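# Move the SOC bottle from fridge to bench, shut door

## Task

Remove the bottle marked SOC from the bin inside the refrigerator and set it upright on the bench, keeping the other three bottles upright inside the refrigerator, then close the refrigerator door. If none of the four bottles carries the SOC lettering, take nothing out, close the door, and press the CALL key on the operator panel until it latches down.

## Robot and tools

ROBOT. Two UR12e-type arms, left_arm and right_arm, each with a two-finger gripper (140 mm max opening, fingers that can fold when pushed) and a wrist camera. Each arm sits on its own carriage on one shared floor track running along y at x = 0. left_rail carries left_arm and is always the +y one; right_rail carries right_arm. The carriages must stay at least about 0.78 m apart.

SCENE FRAME. All reported positions use one table-fixed frame in metres: z = 0 is the table top, +z up, +x the direction the arms face, +y to their left, y = 0 the track middle. The table edge is at x = 0.17. An arm's base is at x = 0, y = its carriage position_m, z = 0.04. end_effector_position is the point between the closed pads; fingers point along the gripper's +z and close along its y.

execute_actions(actions, cameras). Runs actions in order. An action may hold "rows", "steps", "until", and device commands. rows: up to 15 rows, each one control step (1/30 s). Each row has exactly 18 numbers in [-1, 1], covering both arms even if one stays still: left dx, dy, dz, rx, ry, rz, gripper position, force_limit, speed, then the same nine for the right arm. The six pose numbers are an offset, not a pose: measured from that arm's Hand target as it stood when the action began, expressed in the Hand target's own axes, with 1.0 = 0.6 m or 180 degrees; rx, ry, rz form one rotation vector. Every row counts from that same start, so ramp the values gradually (0.01 per row is about 0.18 m/s). Sending six zeros re-requests the current Hand target. steps: 1 to 450, default 15; after the last row the arms keep heading to its target. until: ends the action early on rail conditions, e.g. {"left_rail": {"position_status": ["!=", "moving"]}} or {"all": {"status": "ended"}}; numbers need a comparison ("=", "!=", "<", "<=", ">", ">="). Rail commands: {"left_rail": {"position_m": ...}} is an absolute place on the track (left_rail -0.8 to 1.5, right_rail -1.5 to 0.8), plus optional speed_m_s (0.01 to 1) and acceleration_factor (0.1 to 1), or {"stop": true}. A bad value or name rejects the whole call. An empty actions list returns camera images.

GRIPPER NUMBERS. position: +1 fully open, about -0.8 pads touch, -1 closes until blocked. force_limit (-1 to +1, roughly 14 N to 58 N of pad force) and speed (-1 to +1, about 30 to 250 mm/s); faster closing grips harder. Both start at +1. To leave a gripper unchanged, resend its last three numbers; 0 is a real command. Grip within the fingertip quarter of the pads; deeper grips can fold the fingers and hold loosely. Fingertips pressed against a surface fold easily.

move(target, speed, blend, stop_force, zero, blocking, cameras). Straight-line motion. target is one 18-number row or up to 15 rows, same layout and scale as above; all are offsets from the Hand targets at the start, never from the previous row. speed: m/s, 0.002 to 3.2, default 0.25, one value or one per target. blend: corner rounding in m. stop_force: 4 to 120 N, ends an arm's path on a felt push; zero resets its baseline. Leave stop_force out when backing off a contact. blocking=false returns early; then call wait or stop before other motions. No obstacle avoidance. Result adds a "move:" line (done, off_target, moving, held, fault) and limits (paced, held).

wait(seconds 0 to 10): lets time pass. stop(): brakes a running move. zoom_image(camera, region [x0, y0, x1, y1], at most 504 by 504 pixels) on cameras cam_high, cam_low, cam_bench_left, cam_bench_mid, cam_bench_right, cam_left_wrist, cam_right_wrist (672x504). zero_wrist_force(arm). read_manual(section) gives licence text only. finished_scene() ends the scene irreversibly.

RESULTS. Per arm: end_effector_position, end_effector_quat_wxyz, velocities, Hand target (the base for the next offsets), Joint positions and velocities (rail m, then shoulder pan, shoulder lift, elbow, wrist 1, wrist 2, wrist 3 in rad), joint torques, Wrist force/torque in the gripper's axes, Tool commands. object_status: 0 moving, 1 blocked while opening, 2 blocked while closing (holding something), 3 reached target or pads met. position_measured is in counts: 3 open, 139 about 60 mm, 200 about 20 mm, 230 pads meeting. Rails report position_m, position_status (moving, done, contact_stop, time_out, stopped, stopped_with_arm, stopped_for_other_arm, stopped_for_other_carriage) and position_answer (taken, not_taken).

SEQUENCE FOR DRIVING. Send position_m, then an action with until position_status != moving; only then aim the arm at scene points. Rows sent during a drive ride along with the carriage.

AVOID. Dropping or tossing parts, letting anything leave the table or land on the track, hitting fixed things hard, and commanding targets beyond a firm contact: about 150 N of outside force or a joint torque limit freezes the arm for 10 s. Never let the arms or a gripper press on each other. Keep heavy loads near the gripper centre, avoid long stretched holds (motor heat can lock an arm), and do not pass a gripper close by its own base.

Each tool is called after ">>>" in YAML: its name, and indented under it one key for each argument.

## Session

>>> execute_actions:
  actions: []

Scene clock: 0.00 s.
left_arm: end_effector_position=(+0.3563, +1.2772, +0.5790) position_measured=3 object_status=3 end_effector_quat_wxyz=(+0.000, +0.000, +1.000, +0.000) | right_arm: end_effector_position=(+0.3563, -1.2690, +0.5790) position_measured=3 object_status=3 end_effector_quat_wxyz=(+0.000, +0.000, +1.000, +0.000)
Joint positions: left_arm=[1.199 -0.281 -2.157 1.821 -1.235 -1.571 -0.281] | right_arm=[-1.348 -0.281 -2.157 1.821 -1.235 -1.571 -0.281]
Joint velocities: within noise
Joint torques (N m): no reading
Wrist force (N): no reading
Wrist torque (N m): no reading
Wrist force, peak (N): no reading
Hand target: left_arm +0.3563, +1.2772, +0.5790; +0.000, +0.000, +1.000, +0.000 | right_arm +0.3563, -1.2690, +0.5790; +0.000, +0.000, +1.000, +0.000
Tool commands: left_gripper/position=+1.0 left_gripper/force_limit=+1.0 left_gripper/speed=+1.0 right_gripper/position=+1.0 right_gripper/force_limit=+1.0 right_gripper/speed=+1.0
left_rail: position_m=1.199 position_status=done
right_rail: position_m=-1.348 position_status=done

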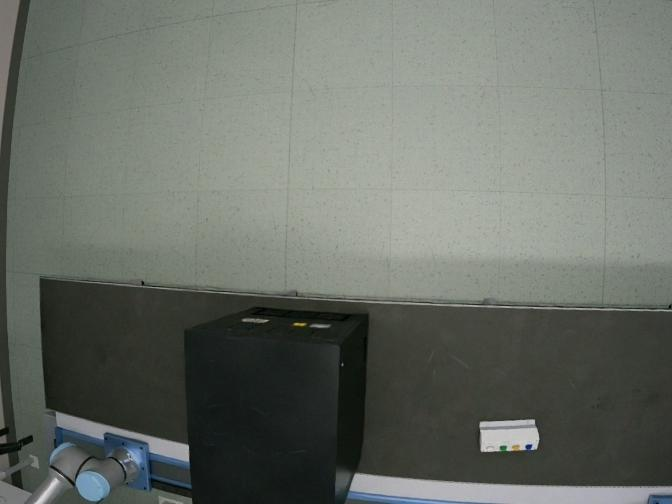

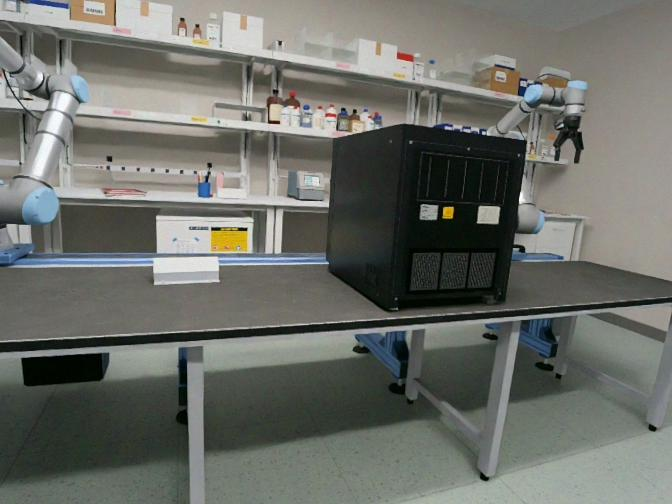

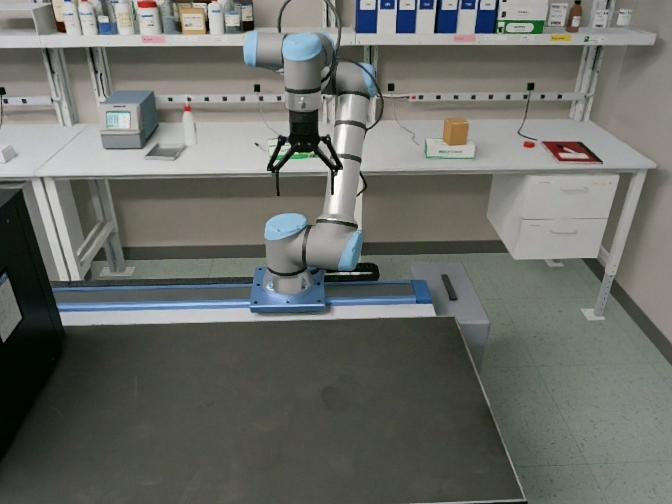

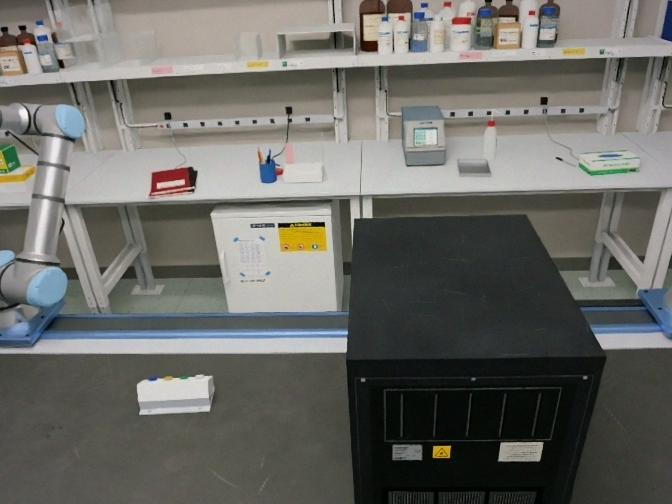

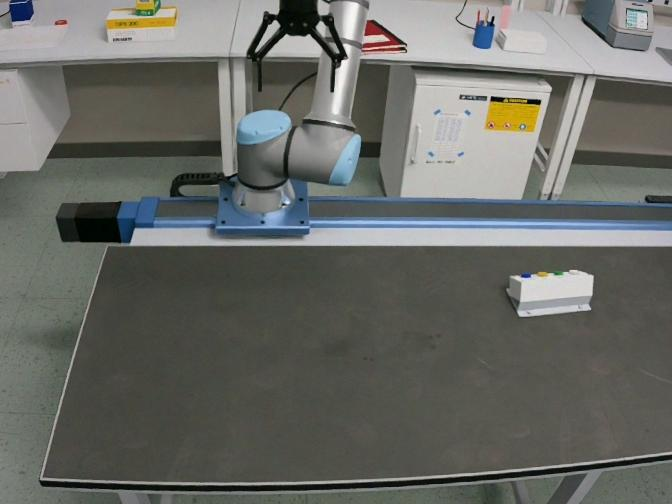

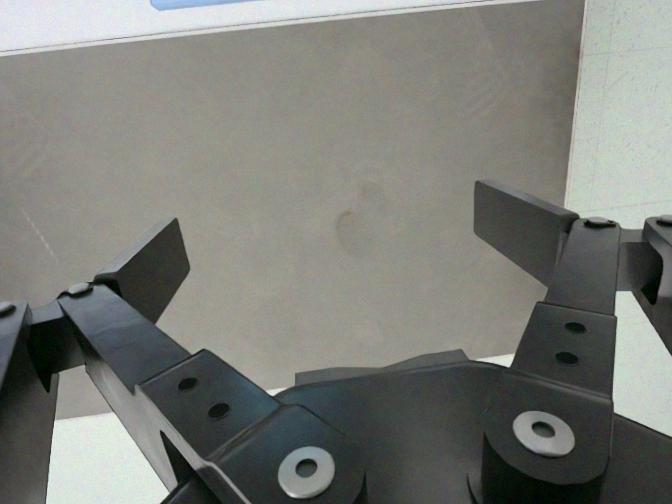

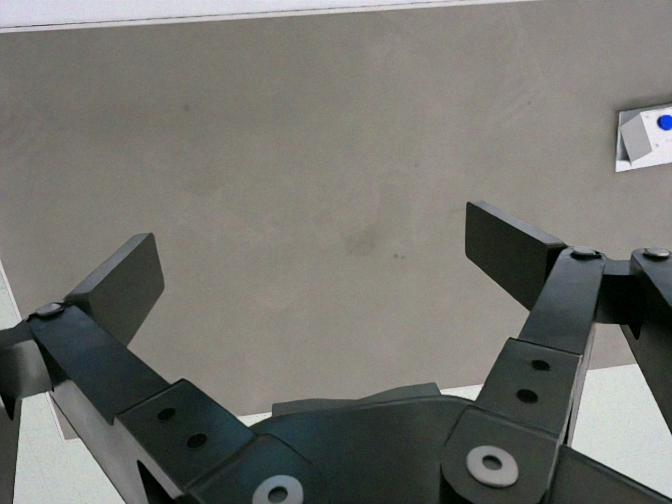

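>>> execute_actions:
  actions:
    - {"right_rail":{"position_m":-0.95,"speed_m_s":0.5},"steps":150,"until":{"right_rail":{"position_status":["!=","moving"]}}}

>>> move:
  target: [0,0,0,0,0,0,1,1,1,0.427,0.917,0.05,-0.504,0.291,0.504,1,1,1]
  speed: 0.4
  cameras: ["cam_right_wrist","cam_bench_right"]

Scene clock: 3.27 s.
left_arm: end_effector_position=(+0.3563, +1.2772, +0.5790) position_measured=3 object_status=3 end_effector_quat_wxyz=(+0.000, +0.000, +1.000, +0.000) | right_arm: end_effector_position=(+0.3563, -0.8714, +0.5790) position_measured=3 object_status=3 end_effector_quat_wxyz=(+0.000, +0.000, +1.000, +0.000)
Joint positions: left_arm=[1.199 -0.281 -2.157 1.821 -1.235 -1.571 -0.281] | right_arm=[-0.95 -0.281 -2.157 1.821 -1.235 -1.571 -0.28]
Joint torques (N m): left_arm=[-1.42 -2.72 -50.26 -5.16 0.2 0.19] | right_arm=[0.19 0.41 -49.26 -4.53 0.23 0.06]
Wrist force (N): left_arm=[-0.1 -0.4 0.0] | right_arm=[0.1 0.2 -0.7]
Wrist torque (N m): left_arm=[-0.08 0.03 0.01] | right_arm=[0.04 -0.02 -0.01]
Wrist force, peak (N): left_arm=[0.1 -0.2 1.0] | right_arm=[0.2 3.0 0.0]
Hand target: left_arm +0.3563, +1.2772, +0.5790; +0.000, +0.000, +1.000, +0.000 | right_arm +0.3563, -0.8714, +0.5790; +0.000, +0.000, +1.000, +0.000
Tool commands: left_gripper/position=+1.0 left_gripper/force_limit=+1.0 left_gripper/speed=+1.0 right_gripper/position=+1.0 right_gripper/force_limit=+1.0 right_gripper/speed=+1.0
left_rail: position_m=1.199 position_status=done
right_rail: position_m=-0.950 speed_m_s=0.50 position_status=done

Scene clock: 8.77 s.
left_arm: end_effector_position=(+0.3563, +1.2772, +0.5790) position_measured=3 object_status=3 end_effector_quat_wxyz=(+0.000, +0.000, +1.000, +0.000) | right_arm: end_effector_position=(+0.1001, -0.3212, +0.5490) position_measured=3 object_status=3 end_effector_quat_wxyz=(-0.353, +0.612, +0.354, +0.612) end_effector_velocity=(+0.000, +0.000, +0.000) end_effector_angular_velocity=(+0.000, -0.003, +0.001)
Joint positions: left_arm=[1.199 -0.281 -2.157 1.821 -1.235 -1.571 -0.281] | right_arm=[-0.95 -0.828 -3.184 2.205 0.978 -0.304 0.001]
Joint velocities: left_arm=[within noise] | right_arm=[0 0 0 0.001 0.002 -0.001 -0.005]
Joint torques (N m): left_arm=[-0.14 -1.72 -50.02 -5.18 -0.09 0.32] | right_arm=[-21.69 50 -16.03 4.03 -2.5 -2.4]
Wrist force (N): left_arm=[-0.7 -0.2 0.3] | right_arm=[1.8 0.7 -0.9]
Wrist torque (N m): left_arm=[-0.04 0.16 0.00] | right_arm=[-0.12 -0.18 0.17]
Wrist force, peak (N): left_arm=[-0.9 -0.1 0.3] | right_arm=[2.5 0.9 -1.7]
Hand target: left_arm +0.3563, +1.2772, +0.5790; +0.000, +0.000, +1.000, +0.000 | right_arm +0.1001, -0.3212, +0.5490; -0.354, +0.612, +0.354, +0.612
Off the commanded pose: left_arm 0.000 m, 0 deg | right_arm 0.000 m, 0 deg.
left_rail: position_m=1.199 position_status=done
right_rail: position_m=-0.950 speed_m_s=0.50 position_status=done
shoulder posture changed (right arm): the wrist came as close to joint 2's axis as it can, and the arm is now in the other of its two shoulder postures.
move: done
camera_calibration:
cam_right_wrist: T_world_to_cam=[[0.802414, -0.593446, -0.0628797, -0.242883], [-0.259926, -0.252704, -0.931976, 0.450123], [0.537187, 0.764175, -0.357025, 0.579144], [0, 0, 0, 1]] pos_world=[0.000783136, -0.472957, 0.611]
Images, in order (width x height): cam_bench_right 672x504, cam_right_wrist 672x504.

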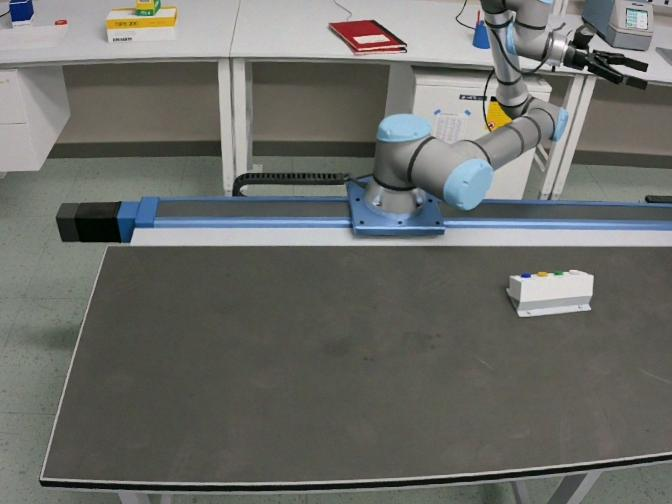

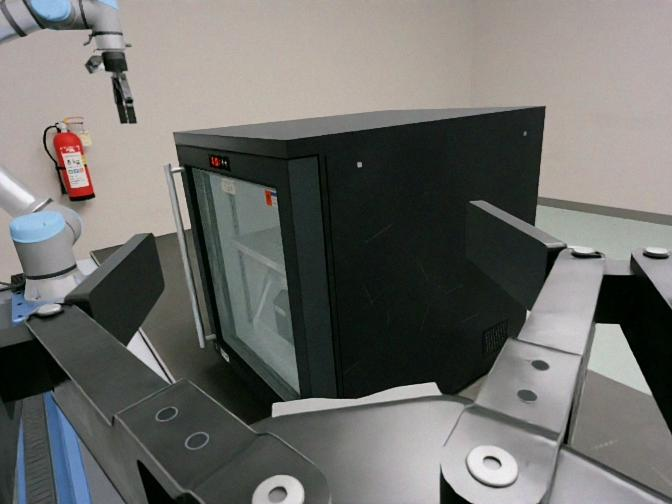

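>>> zoom_image:
  camera: "cam_right_wrist"
  region: [150, 120, 350, 410]

Scaled by 1.738 from the camera's 672x504 image, which has a finer 960x720 frame.

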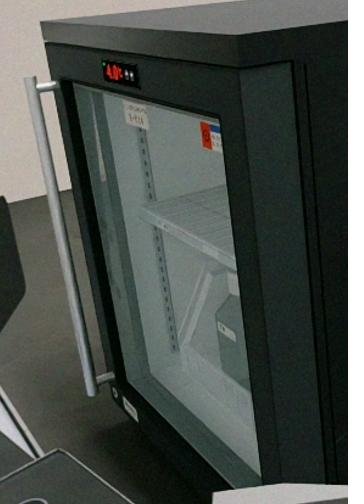

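>>> move:
  target: [0,0,0,0,0,0,1,1,1,-0.248,-0.472,0.151,-0.333,0,0,1,1,1]
  speed: 0.4

>>> execute_actions:
  actions:
    - {"right_rail":{"position_m":-0.6,"speed_m_s":0.5},"steps":150,"until":{"right_rail":{"position_status":["!=","moving"]}}}
  cameras: ["cam_right_wrist","cam_high"]

Scene clock: 12.17 s.
left_arm: end_effector_position=(+0.3563, +1.2772, +0.5790) position_measured=3 object_status=3 end_effector_quat_wxyz=(+0.000, +0.000, +1.000, +0.000) | right_arm: end_effector_position=(-0.0998, -0.1013, +0.4001) position_measured=3 object_status=3 end_effector_quat_wxyz=(-0.001, +0.707, +0.001, +0.707)
Joint positions: left_arm=[1.199 -0.281 -2.157 1.821 -1.235 -1.571 -0.281] | right_arm=[-0.95 -0.909 -3.397 1.174 2.223 0.661 0]
Joint torques (N m): left_arm=[-2.07 -0.22 -49.11 -4.92 -0.15 0.27] | right_arm=[-22.7 127.46 20.18 1.33 3.09 -2.78]
Wrist force (N): left_arm=[-0.2 0.1 0.4] | right_arm=[1.4 0.2 -0.1]
Wrist torque (N m): left_arm=[0.04 0.05 0.00] | right_arm=[-0.32 -0.20 0.40]
Wrist force, peak (N): left_arm=[-1.2 -0.2 0.1] | right_arm=[1.7 3.2 -1.4]
Hand target: left_arm +0.3563, +1.2772, +0.5790; +0.000, +0.000, +1.000, +0.000 | right_arm -0.0998, -0.1012, +0.4001; +0.000, +0.707, +0.000, +0.707
Off the commanded pose: left_arm 0.000 m, 0 deg | right_arm 0.000 m, 0 deg.
left_rail: position_m=1.199 position_status=done
right_rail: position_m=-0.950 speed_m_s=0.50 position_status=done
move: done

Scene clock: 13.60 s.
left_arm: end_effector_position=(+0.3563, +1.2772, +0.5790) position_measured=3 object_status=3 end_effector_quat_wxyz=(+0.000, +0.000, +1.000, +0.000) | right_arm: end_effector_position=(-0.0998, +0.2488, +0.4001) position_measured=3 object_status=3 end_effector_quat_wxyz=(+0.000, +0.707, +0.000, +0.707)
Joint positions: left_arm=[1.199 -0.281 -2.157 1.821 -1.235 -1.571 -0.281] | right_arm=[-0.6 -0.909 -3.397 1.174 2.223 0.661 0]
Joint torques (N m): left_arm=[-1.28 -1.62 -49.5 -5.15 0.14 0.43] | right_arm=[1.99 122.72 33.36 -0.85 1.92 -2.21]
Wrist force (N): left_arm=[-0.2 -0.2 0.2] | right_arm=[1.5 0.7 -0.3]
Wrist torque (N m): left_arm=[-0.03 0.06 0.00] | right_arm=[-0.20 -0.20 0.39]
Wrist force, peak (N): left_arm=[-0.3 -0.7 0.7] | right_arm=[1.7 2.9 -0.5]
Hand target: left_arm +0.3563, +1.2772, +0.5790; +0.000, +0.000, +1.000, +0.000 | right_arm -0.0998, +0.2488, +0.4001; +0.000, +0.707, +0.000, +0.707
Tool commands: left_gripper/position=+1.0 left_gripper/force_limit=+1.0 left_gripper/speed=+1.0 right_gripper/position=+1.0 right_gripper/force_limit=+1.0 right_gripper/speed=+1.0
Off the commanded pose: left_arm 0.000 m, 0 deg | right_arm 0.000 m, 0 deg.
left_rail: position_m=1.199 position_status=done
right_rail: position_m=-0.600 speed_m_s=0.50 position_status=done
camera_calibration:
cam_right_wrist: T_world_to_cam=[[-0.11161, -0.991753, -0.0630084, 0.254414], [-0.34844, 0.0984345, -0.932148, 0.307307], [0.930663, -0.0820828, -0.356552, 0.447373], [0, 0, 0, 1]] pos_world=[-0.28088, 0.258788, 0.461998]
Images, in order (width x height): cam_high 672x504, cam_right_wrist 672x504.

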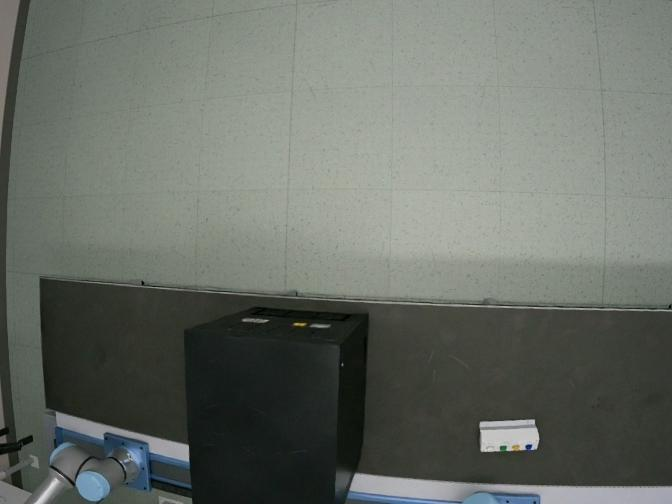

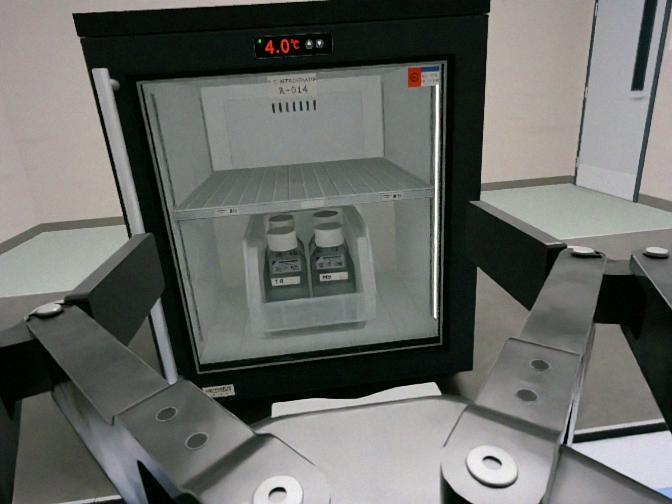

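>>> zoom_image:
  camera: "cam_right_wrist"
  region: [235, 190, 385, 350]

Scaled by 3.150 from the camera's 672x504 image, which has a finer 960x720 frame.

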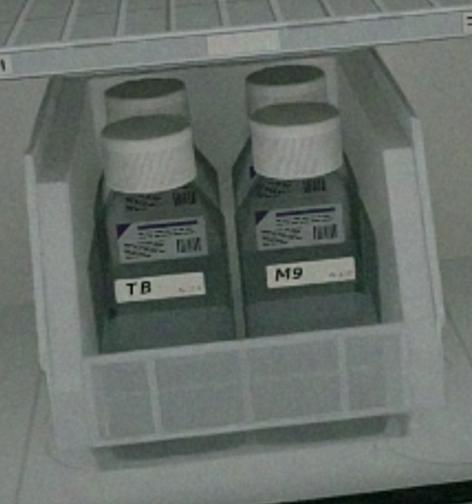

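>>> execute_actions:
  actions:
    - {"left_rail":{"position_m":1.4,"speed_m_s":0.5},"right_rail":{"position_m":-1.15},"steps":150,"until":{"all":{"status":"ended"}}}

>>> move:
  target: [0.093,-0.997,0.132,0.385,0.385,-0.385,1,1,1,0,0,0,0,0,0,1,1,1]
  speed: 0.4

>>> move:
  target: [-0.167,0.5,0.583,0.333,0,0,1,1,1,0,0,0,0,0,0,1,1,1]
  speed: 0.4
  cameras: ["cam_left_wrist"]

Scene clock: 19.17 s.
left_arm: end_effector_position=(+0.3563, +1.4786, +0.5790) position_measured=3 object_status=3 end_effector_quat_wxyz=(+0.000, +0.000, +1.000, +0.000) | right_arm: end_effector_position=(-0.0999, -0.3012, +0.4001) position_measured=3 object_status=3 end_effector_quat_wxyz=(+0.000, +0.707, +0.000, +0.707)
Joint positions: left_arm=[1.4 -0.281 -2.157 1.821 -1.235 -1.571 -0.28] | right_arm=[-1.15 -0.909 -3.397 1.174 2.223 0.661 0]
Joint torques (N m): left_arm=[-2.02 -2.26 -48.99 -5.54 0.19 0.49] | right_arm=[2.94 122.89 24.39 -4.26 1.2 -2.14]
Wrist force (N): left_arm=[-0.5 -0.3 0.2] | right_arm=[1.6 0.5 -0.6]
Wrist torque (N m): left_arm=[-0.07 0.11 0.01] | right_arm=[-0.24 -0.23 0.39]
Wrist force, peak (N): left_arm=[-0.3 -3.0 0.4] | right_arm=[1.5 3.0 -0.6]
Hand target: left_arm +0.3563, +1.4786, +0.5790; +0.000, +0.000, +1.000, +0.000 | right_arm -0.0998, -0.3012, +0.4001; +0.000, +0.707, +0.000, +0.707
Tool commands: left_gripper/position=+1.0 left_gripper/force_limit=+1.0 left_gripper/speed=+1.0 right_gripper/position=+1.0 right_gripper/force_limit=+1.0 right_gripper/speed=+1.0
Off the commanded pose: left_arm 0.000 m, 0 deg | right_arm 0.000 m, 0 deg.
left_rail: position_m=1.400 speed_m_s=0.50 position_status=done
right_rail: position_m=-1.150 speed_m_s=0.50 position_status=done

Scene clock: 23.37 s.
left_arm: end_effector_position=(+0.3005, +0.8804, +0.4998) position_measured=3 object_status=3 end_effector_quat_wxyz=(+0.500, +0.500, -0.500, +0.500) | right_arm: end_effector_position=(-0.0998, -0.3012, +0.4001) position_measured=3 object_status=3 end_effector_quat_wxyz=(+0.000, +0.707, +0.000, +0.707)
Joint positions: left_arm=[1.4 -1.058 -1.647 2.559 -4.053 -2.083 -3.142] | right_arm=[-1.15 -0.909 -3.397 1.174 2.223 0.661 0]
Joint torques (N m): left_arm=[-13 -15.5 -25.35 -5.92 2.16 -3.41] | right_arm=[-22.08 121.1 19.05 -0.7 0.53 -1.91]
Wrist force (N): left_arm=[-2.4 2.2 -1.9] | right_arm=[1.9 0.4 -0.8]
Wrist torque (N m): left_arm=[0.92 0.36 -0.38] | right_arm=[-0.28 -0.29 0.40]
Wrist force, peak (N): left_arm=[-2.8 2.8 -1.8] | right_arm=[2.3 0.5 -0.5]
Hand target: left_arm +0.3005, +0.8804, +0.4998; +0.500, +0.500, -0.500, +0.500 | right_arm -0.0998, -0.3012, +0.4001; +0.000, +0.707, +0.000, +0.707
Off the commanded pose: left_arm 0.000 m, 0 deg | right_arm 0.000 m, 0 deg.
left_rail: position_m=1.400 speed_m_s=0.50 position_status=done
right_rail: position_m=-1.150 speed_m_s=0.50 position_status=done
move: done; limits=paced

Scene clock: 26.03 s.
left_arm: end_effector_position=(+0.0006, +0.5304, +0.3998) position_measured=3 object_status=3 end_effector_quat_wxyz=(+0.184, +0.682, -0.183, +0.683) | right_arm: end_effector_position=(-0.0998, -0.3012, +0.4001) position_measured=3 object_status=3 end_effector_quat_wxyz=(+0.000, +0.707, +0.000, +0.707)
Joint positions: left_arm=[1.4 -2.201 -0.934 1.796 -3.989 0.106 -3.157] | right_arm=[-1.15 -0.909 -3.397 1.174 2.223 0.661 0]
Joint torques (N m): left_arm=[14.36 -77.42 -39.62 -2.15 2.14 4.08] | right_arm=[-23.76 119.97 20.16 0.91 -0.09 -2.46]
Wrist force (N): left_arm=[-1.7 2.8 -1.7] | right_arm=[1.9 0.4 -0.5]
Wrist torque (N m): left_arm=[0.96 0.31 -0.70] | right_arm=[-0.25 -0.29 0.40]
Wrist force, peak (N): left_arm=[-3.4 4.6 -2.5] | right_arm=[2.1 0.3 -0.9]
Hand target: left_arm +0.0006, +0.5304, +0.3998; +0.183, +0.683, -0.183, +0.683 | right_arm -0.0998, -0.3012, +0.4001; +0.000, +0.707, +0.000, +0.707
Off the commanded pose: left_arm 0.000 m, 0 deg | right_arm 0.000 m, 0 deg.
left_rail: position_m=1.400 speed_m_s=0.50 position_status=done
right_rail: position_m=-1.150 speed_m_s=0.50 position_status=done
move: done
camera_calibration:
cam_left_wrist: T_world_to_cam=[[-0.581041, -0.809279, -0.0863574, 0.458901], [-0.23858, 0.270811, -0.932599, 0.222836], [0.77812, -0.521275, -0.350431, 0.592591], [0, 0, 0, 1]] pos_world=[-0.141302, 0.619936, 0.455108]
Images, in order (width x height): cam_left_wrist 672x504.

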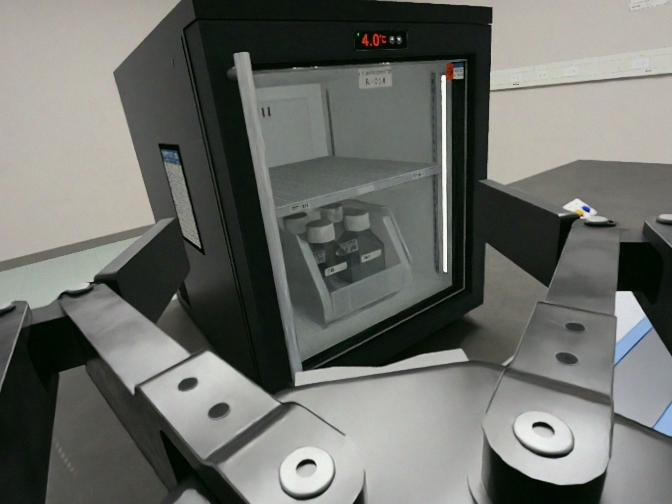

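>>> move:
  target: [-0.133,-0.0795,0.3725,0,0,0,1,-1,-0.5,0,0,0,0,0,0,1,1,1]
  speed: 0.15
  stop_force: 20
  cameras: ["cam_left_wrist"]

Scene clock: 29.63 s.
left_arm: end_effector_position=(+0.2180, +0.4598, +0.3200) position_measured=3 object_status=3 end_effector_quat_wxyz=(+0.183, +0.683, -0.183, +0.683) | right_arm: end_effector_position=(-0.0998, -0.3012, +0.4001) position_measured=3 object_status=3 end_effector_quat_wxyz=(+0.000, +0.707, +0.000, +0.707)
Joint positions: left_arm=[1.4 -1.897 -0.812 1.763 -4.092 -0.198 -3.142] | right_arm=[-1.15 -0.909 -3.397 1.174 2.223 0.661 0]
Joint torques (N m): left_arm=[13.95 -86.64 -35.99 -3.66 -1.62 4.24] | right_arm=[-21.33 118.96 20.08 0.86 -0.58 -2.26]
Wrist force (N): left_arm=[-1.5 2.9 -2.3] | right_arm=[1.6 0.2 -0.3]
Wrist torque (N m): left_arm=[0.99 0.21 -0.68] | right_arm=[-0.32 -0.21 0.39]
Wrist force, peak (N): left_arm=[-0.8 3.0 -3.0] | right_arm=[2.3 0.4 -0.1]
Hand target: left_arm +0.2180, +0.4598, +0.3200; +0.183, +0.683, -0.183, +0.683 | right_arm -0.0998, -0.3012, +0.4001; +0.000, +0.707, +0.000, +0.707
Off the commanded pose: left_arm 0.000 m, 0 deg | right_arm 0.000 m, 0 deg.
left_rail: position_m=1.400 speed_m_s=0.50 position_status=done
right_rail: position_m=-1.150 speed_m_s=0.50 position_status=done
move: done
camera_calibration:
cam_left_wrist: T_world_to_cam=[[-0.581065, -0.809263, -0.0863496, 0.521128], [-0.239753, 0.2716, -0.932069, 0.219164], [0.777741, -0.52089, -0.351841, 0.359058], [0, 0, 0, 1]] pos_world=[0.0760997, 0.549235, 0.375606]
Images, in order (width x height): cam_left_wrist 672x504.

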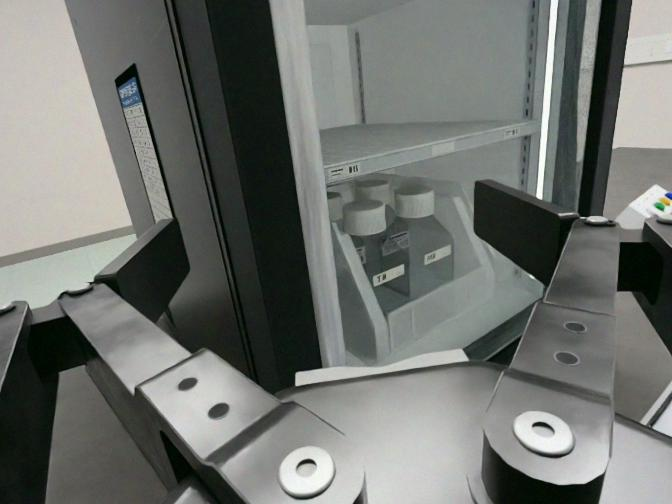

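>>> move:
  target: [0,0,0,0,0,0,-1,-1,-0.5,0,0,0,0,0,0,1,1,1]
  cameras: ["cam_left_wrist"]

Scene clock: 31.57 s.
left_arm: end_effector_position=(+0.2180, +0.4598, +0.3200) position_measured=210 object_status=2 end_effector_quat_wxyz=(+0.183, +0.683, -0.183, +0.683) | right_arm: end_effector_position=(-0.0998, -0.3012, +0.4001) position_measured=3 object_status=3 end_effector_quat_wxyz=(+0.000, +0.707, +0.000, +0.707)
Joint positions: left_arm=[1.4 -1.897 -0.812 1.763 -4.092 -0.198 -3.142] | right_arm=[-1.15 -0.909 -3.397 1.174 2.223 0.661 0]
Joint torques (N m): left_arm=[-8.75 -86.45 -35.85 3.7 -1.53 4.05] | right_arm=[-21.48 118.59 19.59 0.87 -0.5 -2.22]
Wrist force (N): left_arm=[-1.3 -4.4 -6.0] | right_arm=[1.6 0.4 -0.6]
Wrist torque (N m): left_arm=[1.06 0.05 -0.94] | right_arm=[-0.27 -0.22 0.40]
Wrist force, peak (N): left_arm=[-2.0 -20.7 -11.0] | right_arm=[2.0 1.1 -0.1]
Hand target: left_arm +0.2180, +0.4598, +0.3200; +0.183, +0.683, -0.183, +0.683 | right_arm -0.0998, -0.3012, +0.4001; +0.000, +0.707, +0.000, +0.707
Off the commanded pose: left_arm 0.000 m, 0 deg | right_arm 0.000 m, 0 deg.
left_rail: position_m=1.400 speed_m_s=0.50 position_status=done
right_rail: position_m=-1.150 speed_m_s=0.50 position_status=done
move: done
camera_calibration:
cam_left_wrist: T_world_to_cam=[[-0.581107, -0.809237, -0.0863192, 0.521105], [-0.239779, 0.271604, -0.932061, 0.219161], [0.777702, -0.520929, -0.351869, 0.359094], [0, 0, 0, 1]] pos_world=[0.0760996, 0.549235, 0.375606]
Images, in order (width x height): cam_left_wrist 672x504.

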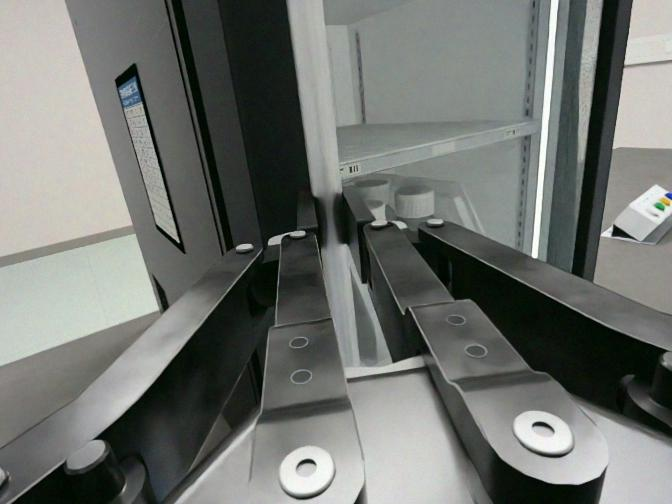

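>>> move:
  target: [0,0.086,-0.0927,0.033,0,0,-1,-1,-0.5,0,0,0,0,0,0,1,1,1]
  speed: 0.06
  cameras: ["cam_left_wrist"]

Scene clock: 34.07 s.
left_arm: end_effector_position=(+0.1442, +0.4430, +0.3200) position_measured=210 object_status=2 end_effector_quat_wxyz=(+0.148, +0.692, -0.148, +0.691) end_effector_velocity=(-0.001, +0.001, +0.000) end_effector_angular_velocity=(+0.001, +0.000, +0.002) | right_arm: end_effector_position=(-0.0998, -0.3012, +0.4001) position_measured=3 object_status=3 end_effector_quat_wxyz=(+0.000, +0.707, +0.000, +0.707)
Joint positions: left_arm=[1.4 -1.982 -0.748 1.62 -4.018 -0.01 -3.137] | right_arm=[-1.15 -0.909 -3.397 1.174 2.223 0.661 0]
Joint velocities: left_arm=[0.001 -0.001 0.001 -0.002 0.002 0.003 0] | right_arm=[within noise]
Joint torques (N m): left_arm=[-15.48 -95.1 -30.79 -0.16 10.81 2.56] | right_arm=[-21.99 115.44 19.87 0.9 -1.09 -2.19]
Wrist force (N): left_arm=[-1.5 26.4 21.7] | right_arm=[1.9 0.4 -0.5]
Wrist torque (N m): left_arm=[0.33 0.17 -0.97] | right_arm=[-0.27 -0.28 0.40]
Wrist force, peak (N): left_arm=[-2.4 -26.2 -25.6] | right_arm=[2.4 0.7 -0.6]
Hand target: left_arm +0.1440, +0.4430, +0.3200; +0.148, +0.692, -0.147, +0.691 | right_arm -0.0998, -0.3012, +0.4001; +0.000, +0.707, +0.000, +0.707
Off the commanded pose: left_arm 0.000 m, 0 deg | right_arm 0.000 m, 0 deg.
left_rail: position_m=1.400 speed_m_s=0.50 position_status=done
right_rail: position_m=-1.150 speed_m_s=0.50 position_status=done
move: done
camera_calibration:
cam_left_wrist: T_world_to_cam=[[-0.494345, -0.864962, -0.0863901, 0.476746], [-0.26652, 0.245414, -0.932062, 0.221497], [0.827399, -0.437736, -0.35185, 0.363711], [0, 0, 0, 1]] pos_world=[-0.0062233, 0.517218, 0.375606]
Images, in order (width x height): cam_left_wrist 672x504.

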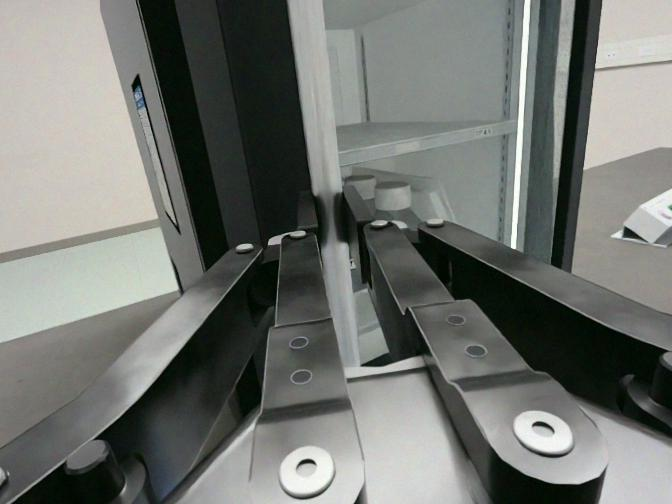

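>>> move:
  target:
    - [0,0.099,-0.0836,0.033,0,0,-1,-1,-0.5,0,0,0,0,0,0,1,1,1]
    - [0,0.21,-0.151,0.067,0,0,-1,-1,-0.5,0,0,0,0,0,0,1,1,1]
  speed: 0.07
  blend: 0.02
  cameras: ["cam_left_wrist"]

Scene clock: 37.37 s.
left_arm: end_effector_position=(+0.0099, +0.3650, +0.3200) position_measured=210 object_status=2 end_effector_quat_wxyz=(+0.074, +0.703, -0.074, +0.703) end_effector_velocity=(-0.001, -0.001, +0.001) end_effector_angular_velocity=(-0.001, +0.001, +0.001) | right_arm: end_effector_position=(-0.0998, -0.3012, +0.4001) position_measured=3 object_status=3 end_effector_quat_wxyz=(+0.000, +0.707, +0.000, +0.707)
Joint positions: left_arm=[1.4 -2.066 -0.52 1.126 -3.747 0.285 -3.142] | right_arm=[-1.15 -0.909 -3.397 1.174 2.223 0.661 0]
Joint velocities: left_arm=[0 0 0.001 -0.005 0.003 0.001 0] | right_arm=[within noise]
Joint torques (N m): left_arm=[-17.96 -114.11 -45.7 3.87 3.64 -0.25] | right_arm=[-22.11 114.88 19.86 0.87 -1.81 -2.07]
Wrist force (N): left_arm=[-3.0 6.4 2.9] | right_arm=[1.6 0.3 -0.3]
Wrist torque (N m): left_arm=[1.19 0.09 -0.65] | right_arm=[-0.29 -0.23 0.39]
Wrist force, peak (N): left_arm=[0.6 -24.8 -28.8] | right_arm=[2.4 0.7 -0.7]
Hand target: left_arm +0.0098, +0.3649, +0.3201; +0.074, +0.703, -0.074, +0.703 | right_arm -0.0998, -0.3012, +0.4001; +0.000, +0.707, +0.000, +0.707
Off the commanded pose: left_arm 0.000 m, 0 deg | right_arm 0.000 m, 0 deg.
left_rail: position_m=1.400 speed_m_s=0.50 position_status=done
right_rail: position_m=-1.150 speed_m_s=0.50 position_status=done
move: done
camera_calibration:
cam_left_wrist: T_world_to_cam=[[-0.302738, -0.949157, -0.0863148, 0.371734], [-0.312045, 0.184284, -0.932023, 0.227678], [0.900543, -0.255224, -0.351969, 0.373381], [0, 0, 0, 1]] pos_world=[-0.152662, 0.406172, 0.375706]
Images, in order (width x height): cam_left_wrist 672x504.

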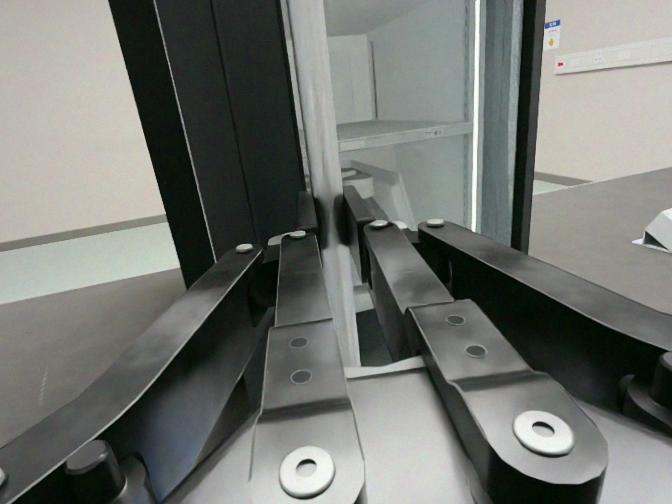

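>>> move:
  target:
    - [0,0,0,0,0,0,0.2,-1,-0.3,0,0,0,0,0,0,1,1,1]
    - [0,0,-0.28,0,0,0,0.2,-1,-0.3,0,0,0,0,0,0,1,1,1]
    - [0,-0.68,0.111,-0.433,0,0,0.2,-1,-0.3,0,0,0,0,0,0,1,1,1]
  speed: [0.1,0.15,0.4]
  blend: [0,0.04,0]
  cameras: ["cam_left_wrist"]

Scene clock: 43.30 s.
left_arm: end_effector_position=(+0.1601, +0.7501, +0.3199) position_measured=104 object_status=3 end_effector_quat_wxyz=(+0.500, +0.500, -0.500, +0.500) | right_arm: end_effector_position=(-0.0998, -0.3012, +0.4001) position_measured=3 object_status=3 end_effector_quat_wxyz=(+0.000, +0.707, +0.000, +0.707)
Joint positions: left_arm=[1.4 -1.618 -1.114 2.63 -4.658 -1.524 -3.142] | right_arm=[-1.15 -0.909 -3.397 1.174 2.223 0.661 0]
Joint torques (N m): left_arm=[14.61 -38.81 -14.89 0.02 -1.55 1.04] | right_arm=[-19.4 113.21 19.84 0.74 -2.29 -2.22]
Wrist force (N): left_arm=[-1.5 2.9 -1.7] | right_arm=[1.5 0.6 -0.3]
Wrist torque (N m): left_arm=[1.06 0.13 -0.64] | right_arm=[-0.21 -0.19 0.39]
Wrist force, peak (N): left_arm=[-4.9 8.4 5.5] | right_arm=[2.3 0.5 -0.6]
Hand target: left_arm +0.1601, +0.7501, +0.3199; +0.500, +0.500, -0.500, +0.500 | right_arm -0.0998, -0.3012, +0.4001; +0.000, +0.707, +0.000, +0.707
Off the commanded pose: left_arm 0.000 m, 0 deg | right_arm 0.000 m, 0 deg.
left_rail: position_m=1.400 speed_m_s=0.50 position_status=done
right_rail: position_m=-1.150 speed_m_s=0.50 position_status=done
move: done
camera_calibration:
cam_left_wrist: T_world_to_cam=[[-0.991481, 0.0972737, -0.0866201, 0.108182], [0.115116, 0.343276, -0.932153, 0.0158474], [-0.0609393, -0.934184, -0.35155, 0.999469], [0, 0, 0, 1]] pos_world=[0.166343, 0.917725, 0.375506]
Images, in order (width x height): cam_left_wrist 672x504.

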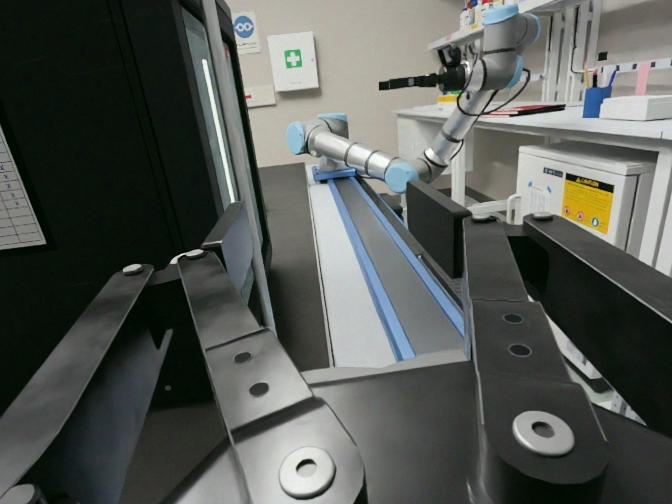

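>>> zoom_image:
  camera: "cam_left_wrist"
  region: [60, 0, 330, 340]

Scaled by 1.482 from the camera's 672x504 image, which has a finer 960x720 frame.

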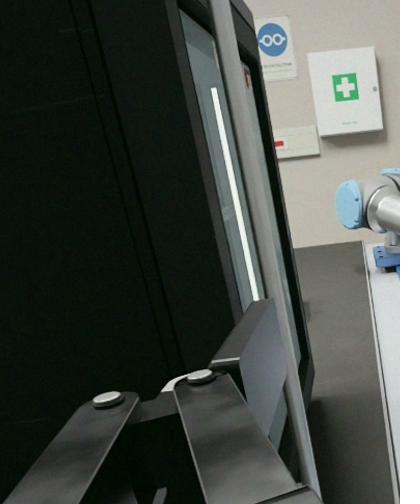

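>>> execute_actions:
  actions: []
  cameras: ["cam_high","cam_low","cam_right_wrist","cam_bench_mid"]

Scene clock: 45.03 s.
left_arm: end_effector_position=(+0.1601, +0.7501, +0.3199) position_measured=104 object_status=3 end_effector_quat_wxyz=(+0.500, +0.500, -0.500, +0.500) | right_arm: end_effector_position=(-0.0998, -0.3012, +0.4001) position_measured=3 object_status=3 end_effector_quat_wxyz=(+0.000, +0.707, +0.000, +0.707)
Joint positions: left_arm=[1.4 -1.617 -1.114 2.63 -4.658 -1.524 -3.142] | right_arm=[-1.15 -0.909 -3.397 1.174 2.223 0.661 0]
Joint velocities: within noise
Joint torques (N m): left_arm=[12.01 -36.28 -14.14 -0.61 -1.64 -3.17] | right_arm=[-20.17 112.93 19.2 0.41 -2.59 -2.15]
Wrist force (N): left_arm=[-1.7 3.1 -2.0] | right_arm=[1.2 0.2 -0.5]
Wrist torque (N m): left_arm=[1.10 0.16 -0.64] | right_arm=[-0.30 -0.14 0.40]
Wrist force, peak (N): left_arm=[-2.0 3.5 -1.9] | right_arm=[2.1 1.0 0.1]
Hand target: left_arm +0.1601, +0.7501, +0.3199; +0.500, +0.500, -0.500, +0.500 | right_arm -0.0998, -0.3012, +0.4001; +0.000, +0.707, +0.000, +0.707
Tool commands: left_gripper/position=+0.2 left_gripper/force_limit=-1.0 left_gripper/speed=-0.3 right_gripper/position=+1.0 right_gripper/force_limit=+1.0 right_gripper/speed=+1.0
Off the commanded pose: left_arm 0.000 m, 0 deg | right_arm 0.000 m, 0 deg.
left_rail: position_m=1.400 speed_m_s=0.50 position_status=done
right_rail: position_m=-1.150 speed_m_s=0.50 position_status=done
camera_calibration:
cam_right_wrist: T_world_to_cam=[[-0.111613, -0.991753, -0.0629955, -0.291056], [-0.348528, 0.098431, -0.932116, 0.361406], [0.930629, -0.0820803, -0.35664, 0.40226], [0, 0, 0, 1]] pos_world=[-0.28088, -0.291212, 0.461998]
Images, in order (width x height): cam_high 672x504, cam_low 672x504, cam_bench_mid 672x504, cam_right_wrist 672x504.

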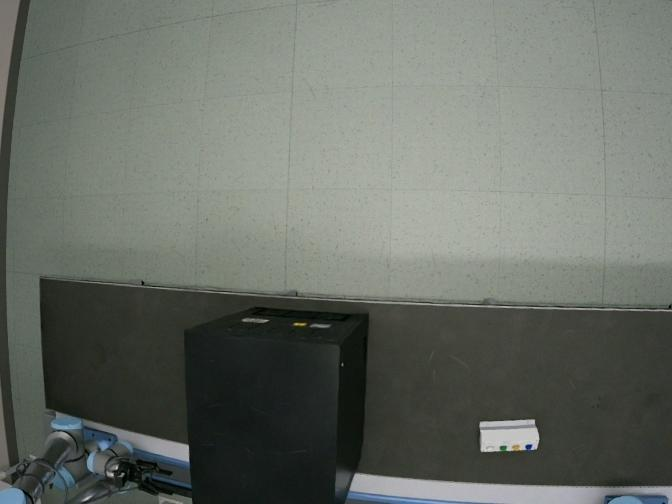

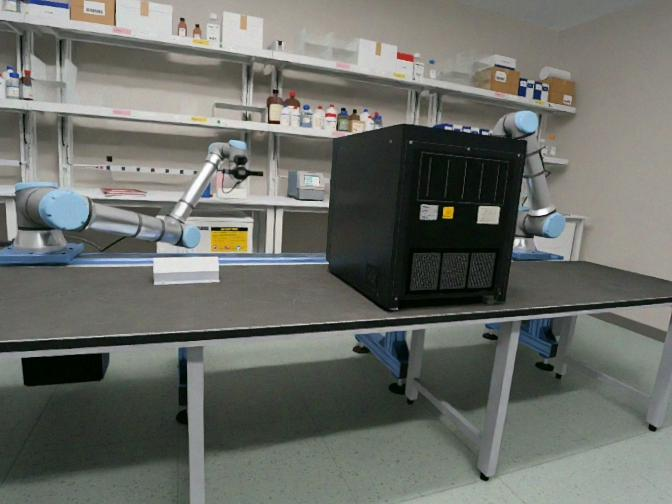

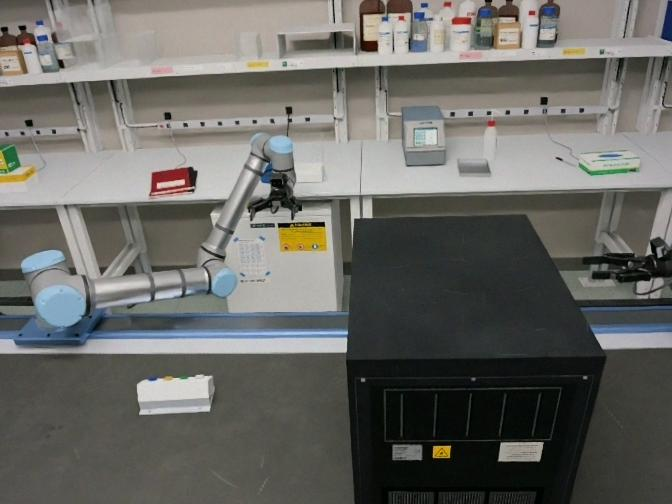

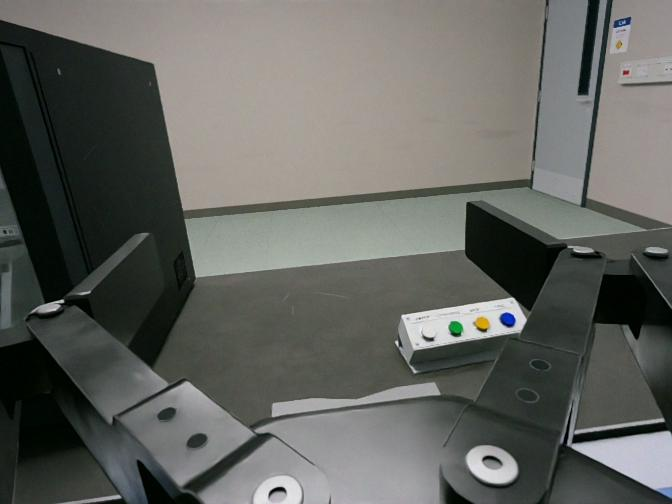

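>>> execute_actions:
  actions:
    - {"left_rail":{"position_m":1.5,"speed_m_s":0.4},"right_rail":{"position_m":-0.8},"steps":150,"until":{"all":{"status":"ended"}}}

>>> move:
  target:
    - [0,0,0,0,0,0,0.2,-1,-0.3,-0.117,-0.535,0.327,0.167,0,0,1,1,1]
    - [0,0,0,0,0,0,0.2,-1,-0.3,-0.117,-0.652,0.529,0.167,0,0,1,1,1]
  speed: [0.3,0.12]
  cameras: ["cam_right_wrist"]

Scene clock: 48.03 s.
left_arm: end_effector_position=(+0.1601, +0.8501, +0.3199) position_measured=104 object_status=3 end_effector_quat_wxyz=(+0.500, +0.500, -0.500, +0.500) | right_arm: end_effector_position=(-0.0998, +0.0488, +0.4001) position_measured=3 object_status=3 end_effector_quat_wxyz=(+0.000, +0.707, +0.000, +0.707)
Joint positions: left_arm=[1.5 -1.617 -1.114 2.63 -4.658 -1.524 -3.142] | right_arm=[-0.8 -0.909 -3.397 1.174 2.223 0.661 0]
Joint torques (N m): left_arm=[-8.72 -60.21 -6.32 -4.76 -0.71 -3.13] | right_arm=[-1.9 110.19 30.6 -0.35 -0.54 -2.11]
Wrist force (N): left_arm=[-2.2 2.6 -1.7] | right_arm=[1.2 0.6 0.0]
Wrist torque (N m): left_arm=[1.00 0.27 -0.64] | right_arm=[-0.23 -0.15 0.39]
Wrist force, peak (N): left_arm=[-1.9 3.0 -4.6] | right_arm=[1.7 3.0 -0.2]
Hand target: left_arm +0.1601, +0.8501, +0.3199; +0.500, +0.500, -0.500, +0.500 | right_arm -0.0998, +0.0488, +0.4001; +0.000, +0.707, +0.000, +0.707
Tool commands: left_gripper/position=+0.2 left_gripper/force_limit=-1.0 left_gripper/speed=-0.3 right_gripper/position=+1.0 right_gripper/force_limit=+1.0 right_gripper/speed=+1.0
Off the commanded pose: left_arm 0.000 m, 0 deg | right_arm 0.000 m, 0 deg.
left_rail: position_m=1.500 speed_m_s=0.40 position_status=done
right_rail: position_m=-0.800 speed_m_s=0.50 position_status=done

Scene clock: 49.30 s.
left_arm: end_effector_position=(+0.1601, +0.8501, +0.3199) position_measured=104 object_status=3 end_effector_quat_wxyz=(+0.500, +0.500, -0.500, +0.500) | right_arm: end_effector_position=(-0.0413, +0.1397, +0.3779) position_measured=3 object_status=3 end_effector_quat_wxyz=(-0.055, +0.705, +0.055, +0.705)
Joint positions: left_arm=[1.5 -1.617 -1.114 2.63 -4.658 -1.524 -3.142] | right_arm=[-0.8 -0.987 -3.419 1.169 2.249 0.429 0.001]
Joint torques (N m): left_arm=[-14.14 -63.31 -8.89 -5.48 -0.95 -2.96] | right_arm=[22.61 127.04 37.18 -5 2.72 -1.97]
Wrist force (N): left_arm=[-1.7 3.0 -1.6] | right_arm=[1.9 0.5 -0.4]
Wrist torque (N m): left_arm=[1.07 0.16 -0.64] | right_arm=[-0.25 -0.34 0.26]
Wrist force, peak (N): left_arm=[-2.2 3.0 -2.4] | right_arm=[-1.9 -4.9 11.9]
Hand target: left_arm +0.1601, +0.8501, +0.3199; +0.500, +0.500, -0.500, +0.500 | right_arm -0.0414, +0.1396, +0.3779; -0.055, +0.705, +0.055, +0.705 (not the last commanded pose)
Off the commanded pose: left_arm 0.000 m, 0 deg | right_arm 0.399 m, 21 deg.
left_rail: position_m=1.500 speed_m_s=0.40 position_status=done
right_rail: position_m=-0.800 speed_m_s=0.50 position_status=done
move: held (right_arm; a check stopped the path); path passed 0 of 2 targets; limits=held
pose unreachable (right arm): on one or more control steps of this call, first in action 0 (counted from 0), this arm could not follow its commanded pose, so it was not sent that pose on those steps. It may still have moved: this result reports where it is.
cause: moving toward the commanded pose would bring a part of the arm (just beyond joint 3 (shoulder lift)) too close to the robot's own body.
camera_calibration:
cam_right_wrist: T_world_to_cam=[[0.0421577, -0.997125, -0.0629611, 0.158478], [-0.359205, 0.0436769, -0.932236, 0.324909], [0.932306, 0.0619168, -0.356331, 0.355926], [0, 0, 0, 1]] pos_world=[-0.221804, 0.121794, 0.439697]
Images, in order (width x height): cam_right_wrist 672x504.

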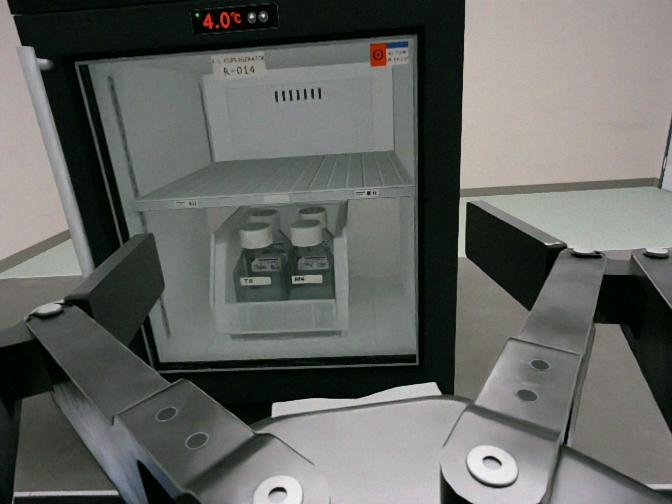

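>>> move:
  target: [0,0,0,0,0,0,0.2,-1,-0.3,0.285,0.547,0.153,0.284,0,0,1,1,1]
  speed: 0.4

>>> move:
  target: [0,0,0,0,0,0,0.2,-1,-0.3,0.05,0.829,-0.582,0.504,-0.291,-0.504,1,1,1]
  speed: 0.4

Scene clock: 51.50 s.
left_arm: end_effector_position=(+0.1601, +0.8501, +0.3199) position_measured=104 object_status=3 end_effector_quat_wxyz=(+0.500, +0.500, -0.500, +0.500) | right_arm: end_effector_position=(-0.0285, +0.1113, +0.3925) position_measured=3 object_status=3 end_effector_quat_wxyz=(-0.081, +0.703, +0.084, +0.702)
Joint positions: left_arm=[1.5 -1.617 -1.114 2.63 -4.658 -1.524 -3.142] | right_arm=[-0.8 -0.97 -3.457 1.319 2.142 0.367 -0.009]
Joint torques (N m): left_arm=[-13.64 -64.5 -11.15 -5.6 -0.95 -3.09] | right_arm=[-19.08 121.94 17.76 2.59 3.15 -2.2]
Wrist force (N): left_arm=[-1.7 2.7 -1.8] | right_arm=[1.1 0.1 -1.5]
Wrist torque (N m): left_arm=[1.01 0.16 -0.63] | right_arm=[-0.20 -0.23 0.13]
Wrist force, peak (N): left_arm=[-2.4 3.4 -1.8] | right_arm=[11.4 13.8 5.6]
Hand target: left_arm +0.1601, +0.8501, +0.3199; +0.500, +0.500, -0.500, +0.500 | right_arm -0.0285, +0.1114, +0.3925; -0.081, +0.703, +0.084, +0.702 (not the last commanded pose)
Off the commanded pose: left_arm 0.000 m, 0 deg | right_arm 0.347 m, 47 deg.
left_rail: position_m=1.500 speed_m_s=0.40 position_status=done
right_rail: position_m=-0.800 speed_m_s=0.50 position_status=done
move: held (right_arm; a check stopped the path); limits=held
pose unreachable (right arm): on one or more control steps of this call, first in action 0 (counted from 0), this arm could not follow its commanded pose, so it was not sent that pose on those steps. It may still have moved: this result reports where it is.
cause: moving toward the commanded pose would bring a part of the arm (just beyond joint 3 (shoulder lift)) too close to the robot's own body.

Scene clock: 52.50 s.
left_arm: end_effector_position=(+0.1601, +0.8501, +0.3199) position_measured=104 object_status=3 end_effector_quat_wxyz=(+0.500, +0.500, -0.500, +0.500) | right_arm: end_effector_position=(-0.0341, +0.0997, +0.3927) position_measured=3 object_status=3 end_effector_quat_wxyz=(-0.080, +0.704, +0.109, +0.697)
Joint positions: left_arm=[1.5 -1.617 -1.114 2.63 -4.658 -1.524 -3.142] | right_arm=[-0.8 -0.952 -3.472 1.379 2.137 0.351 -0.08]
Joint torques (N m): left_arm=[-16.11 -63.5 -13.64 -5.26 -0.87 -2.8] | right_arm=[-23.13 122.51 15.97 -4.73 2.84 2.72]
Wrist force (N): left_arm=[-1.6 2.8 -1.6] | right_arm=[1.2 0.5 -1.1]
Wrist torque (N m): left_arm=[1.02 0.16 -0.64] | right_arm=[-0.18 -0.22 0.14]
Wrist force, peak (N): left_arm=[-2.4 3.0 -1.8] | right_arm=[7.7 10.2 4.7]
Hand target: left_arm +0.1601, +0.8501, +0.3199; +0.500, +0.500, -0.500, +0.500 | right_arm -0.0341, +0.0997, +0.3927; -0.080, +0.704, +0.109, +0.697 (not the last commanded pose)
Off the commanded pose: left_arm 0.000 m, 0 deg | right_arm 0.595 m, 136 deg.
left_rail: position_m=1.500 speed_m_s=0.40 position_status=done
right_rail: position_m=-0.800 speed_m_s=0.50 position_status=done
move: held (right_arm; a check stopped the path); limits=held
pose unreachable (right arm): on one or more control steps of this call, first in action 0 (counted from 0), this arm could not follow its commanded pose, so it was not sent that pose on those steps. It may still have moved: this result reports where it is.
cause: moving toward the commanded pose would bring a part of the arm (just beyond joint 3 (shoulder lift)) too close to the robot's own body.

>>> move:
  target: [0,0,0,0,0,0,0.2,-1,-0.3,0.5,0,-0.1,0,0,0,1,1,1]
  speed: 0.3

Scene clock: 55.50 s.
left_arm: end_effector_position=(+0.1601, +0.8501, +0.3199) position_measured=104 object_status=3 end_effector_quat_wxyz=(+0.500, +0.500, -0.500, +0.500) | right_arm: end_effector_position=(-0.0907, +0.0960, +0.6933) position_measured=3 object_status=3 end_effector_quat_wxyz=(-0.080, +0.704, +0.109, +0.697)
Joint positions: left_arm=[1.5 -1.617 -1.114 2.63 -4.658 -1.524 -3.142] | right_arm=[-0.8 -0.898 -2.977 0.889 2.126 0.405 -0.074]
Joint torques (N m): left_arm=[-13.88 -61.81 -12.98 -5.9 -0.34 -2.89] | right_arm=[-16.27 122 15.33 1.79 2.89 -2.31]
Wrist force (N): left_arm=[-1.7 3.0 -1.7] | right_arm=[1.1 -0.1 -0.3]
Wrist torque (N m): left_arm=[1.08 0.17 -0.64] | right_arm=[-0.35 -0.12 0.19]
Wrist force, peak (N): left_arm=[-1.7 3.8 -2.0] | right_arm=[3.5 0.3 -0.9]
Hand target: left_arm +0.1601, +0.8501, +0.3199; +0.500, +0.500, -0.500, +0.500 | right_arm -0.0905, +0.0961, +0.6934; -0.080, +0.704, +0.109, +0.697
Off the commanded pose: left_arm 0.000 m, 0 deg | right_arm 0.000 m, 0 deg.
left_rail: position_m=1.500 speed_m_s=0.40 position_status=done
right_rail: position_m=-0.800 speed_m_s=0.50 position_status=done
move: done


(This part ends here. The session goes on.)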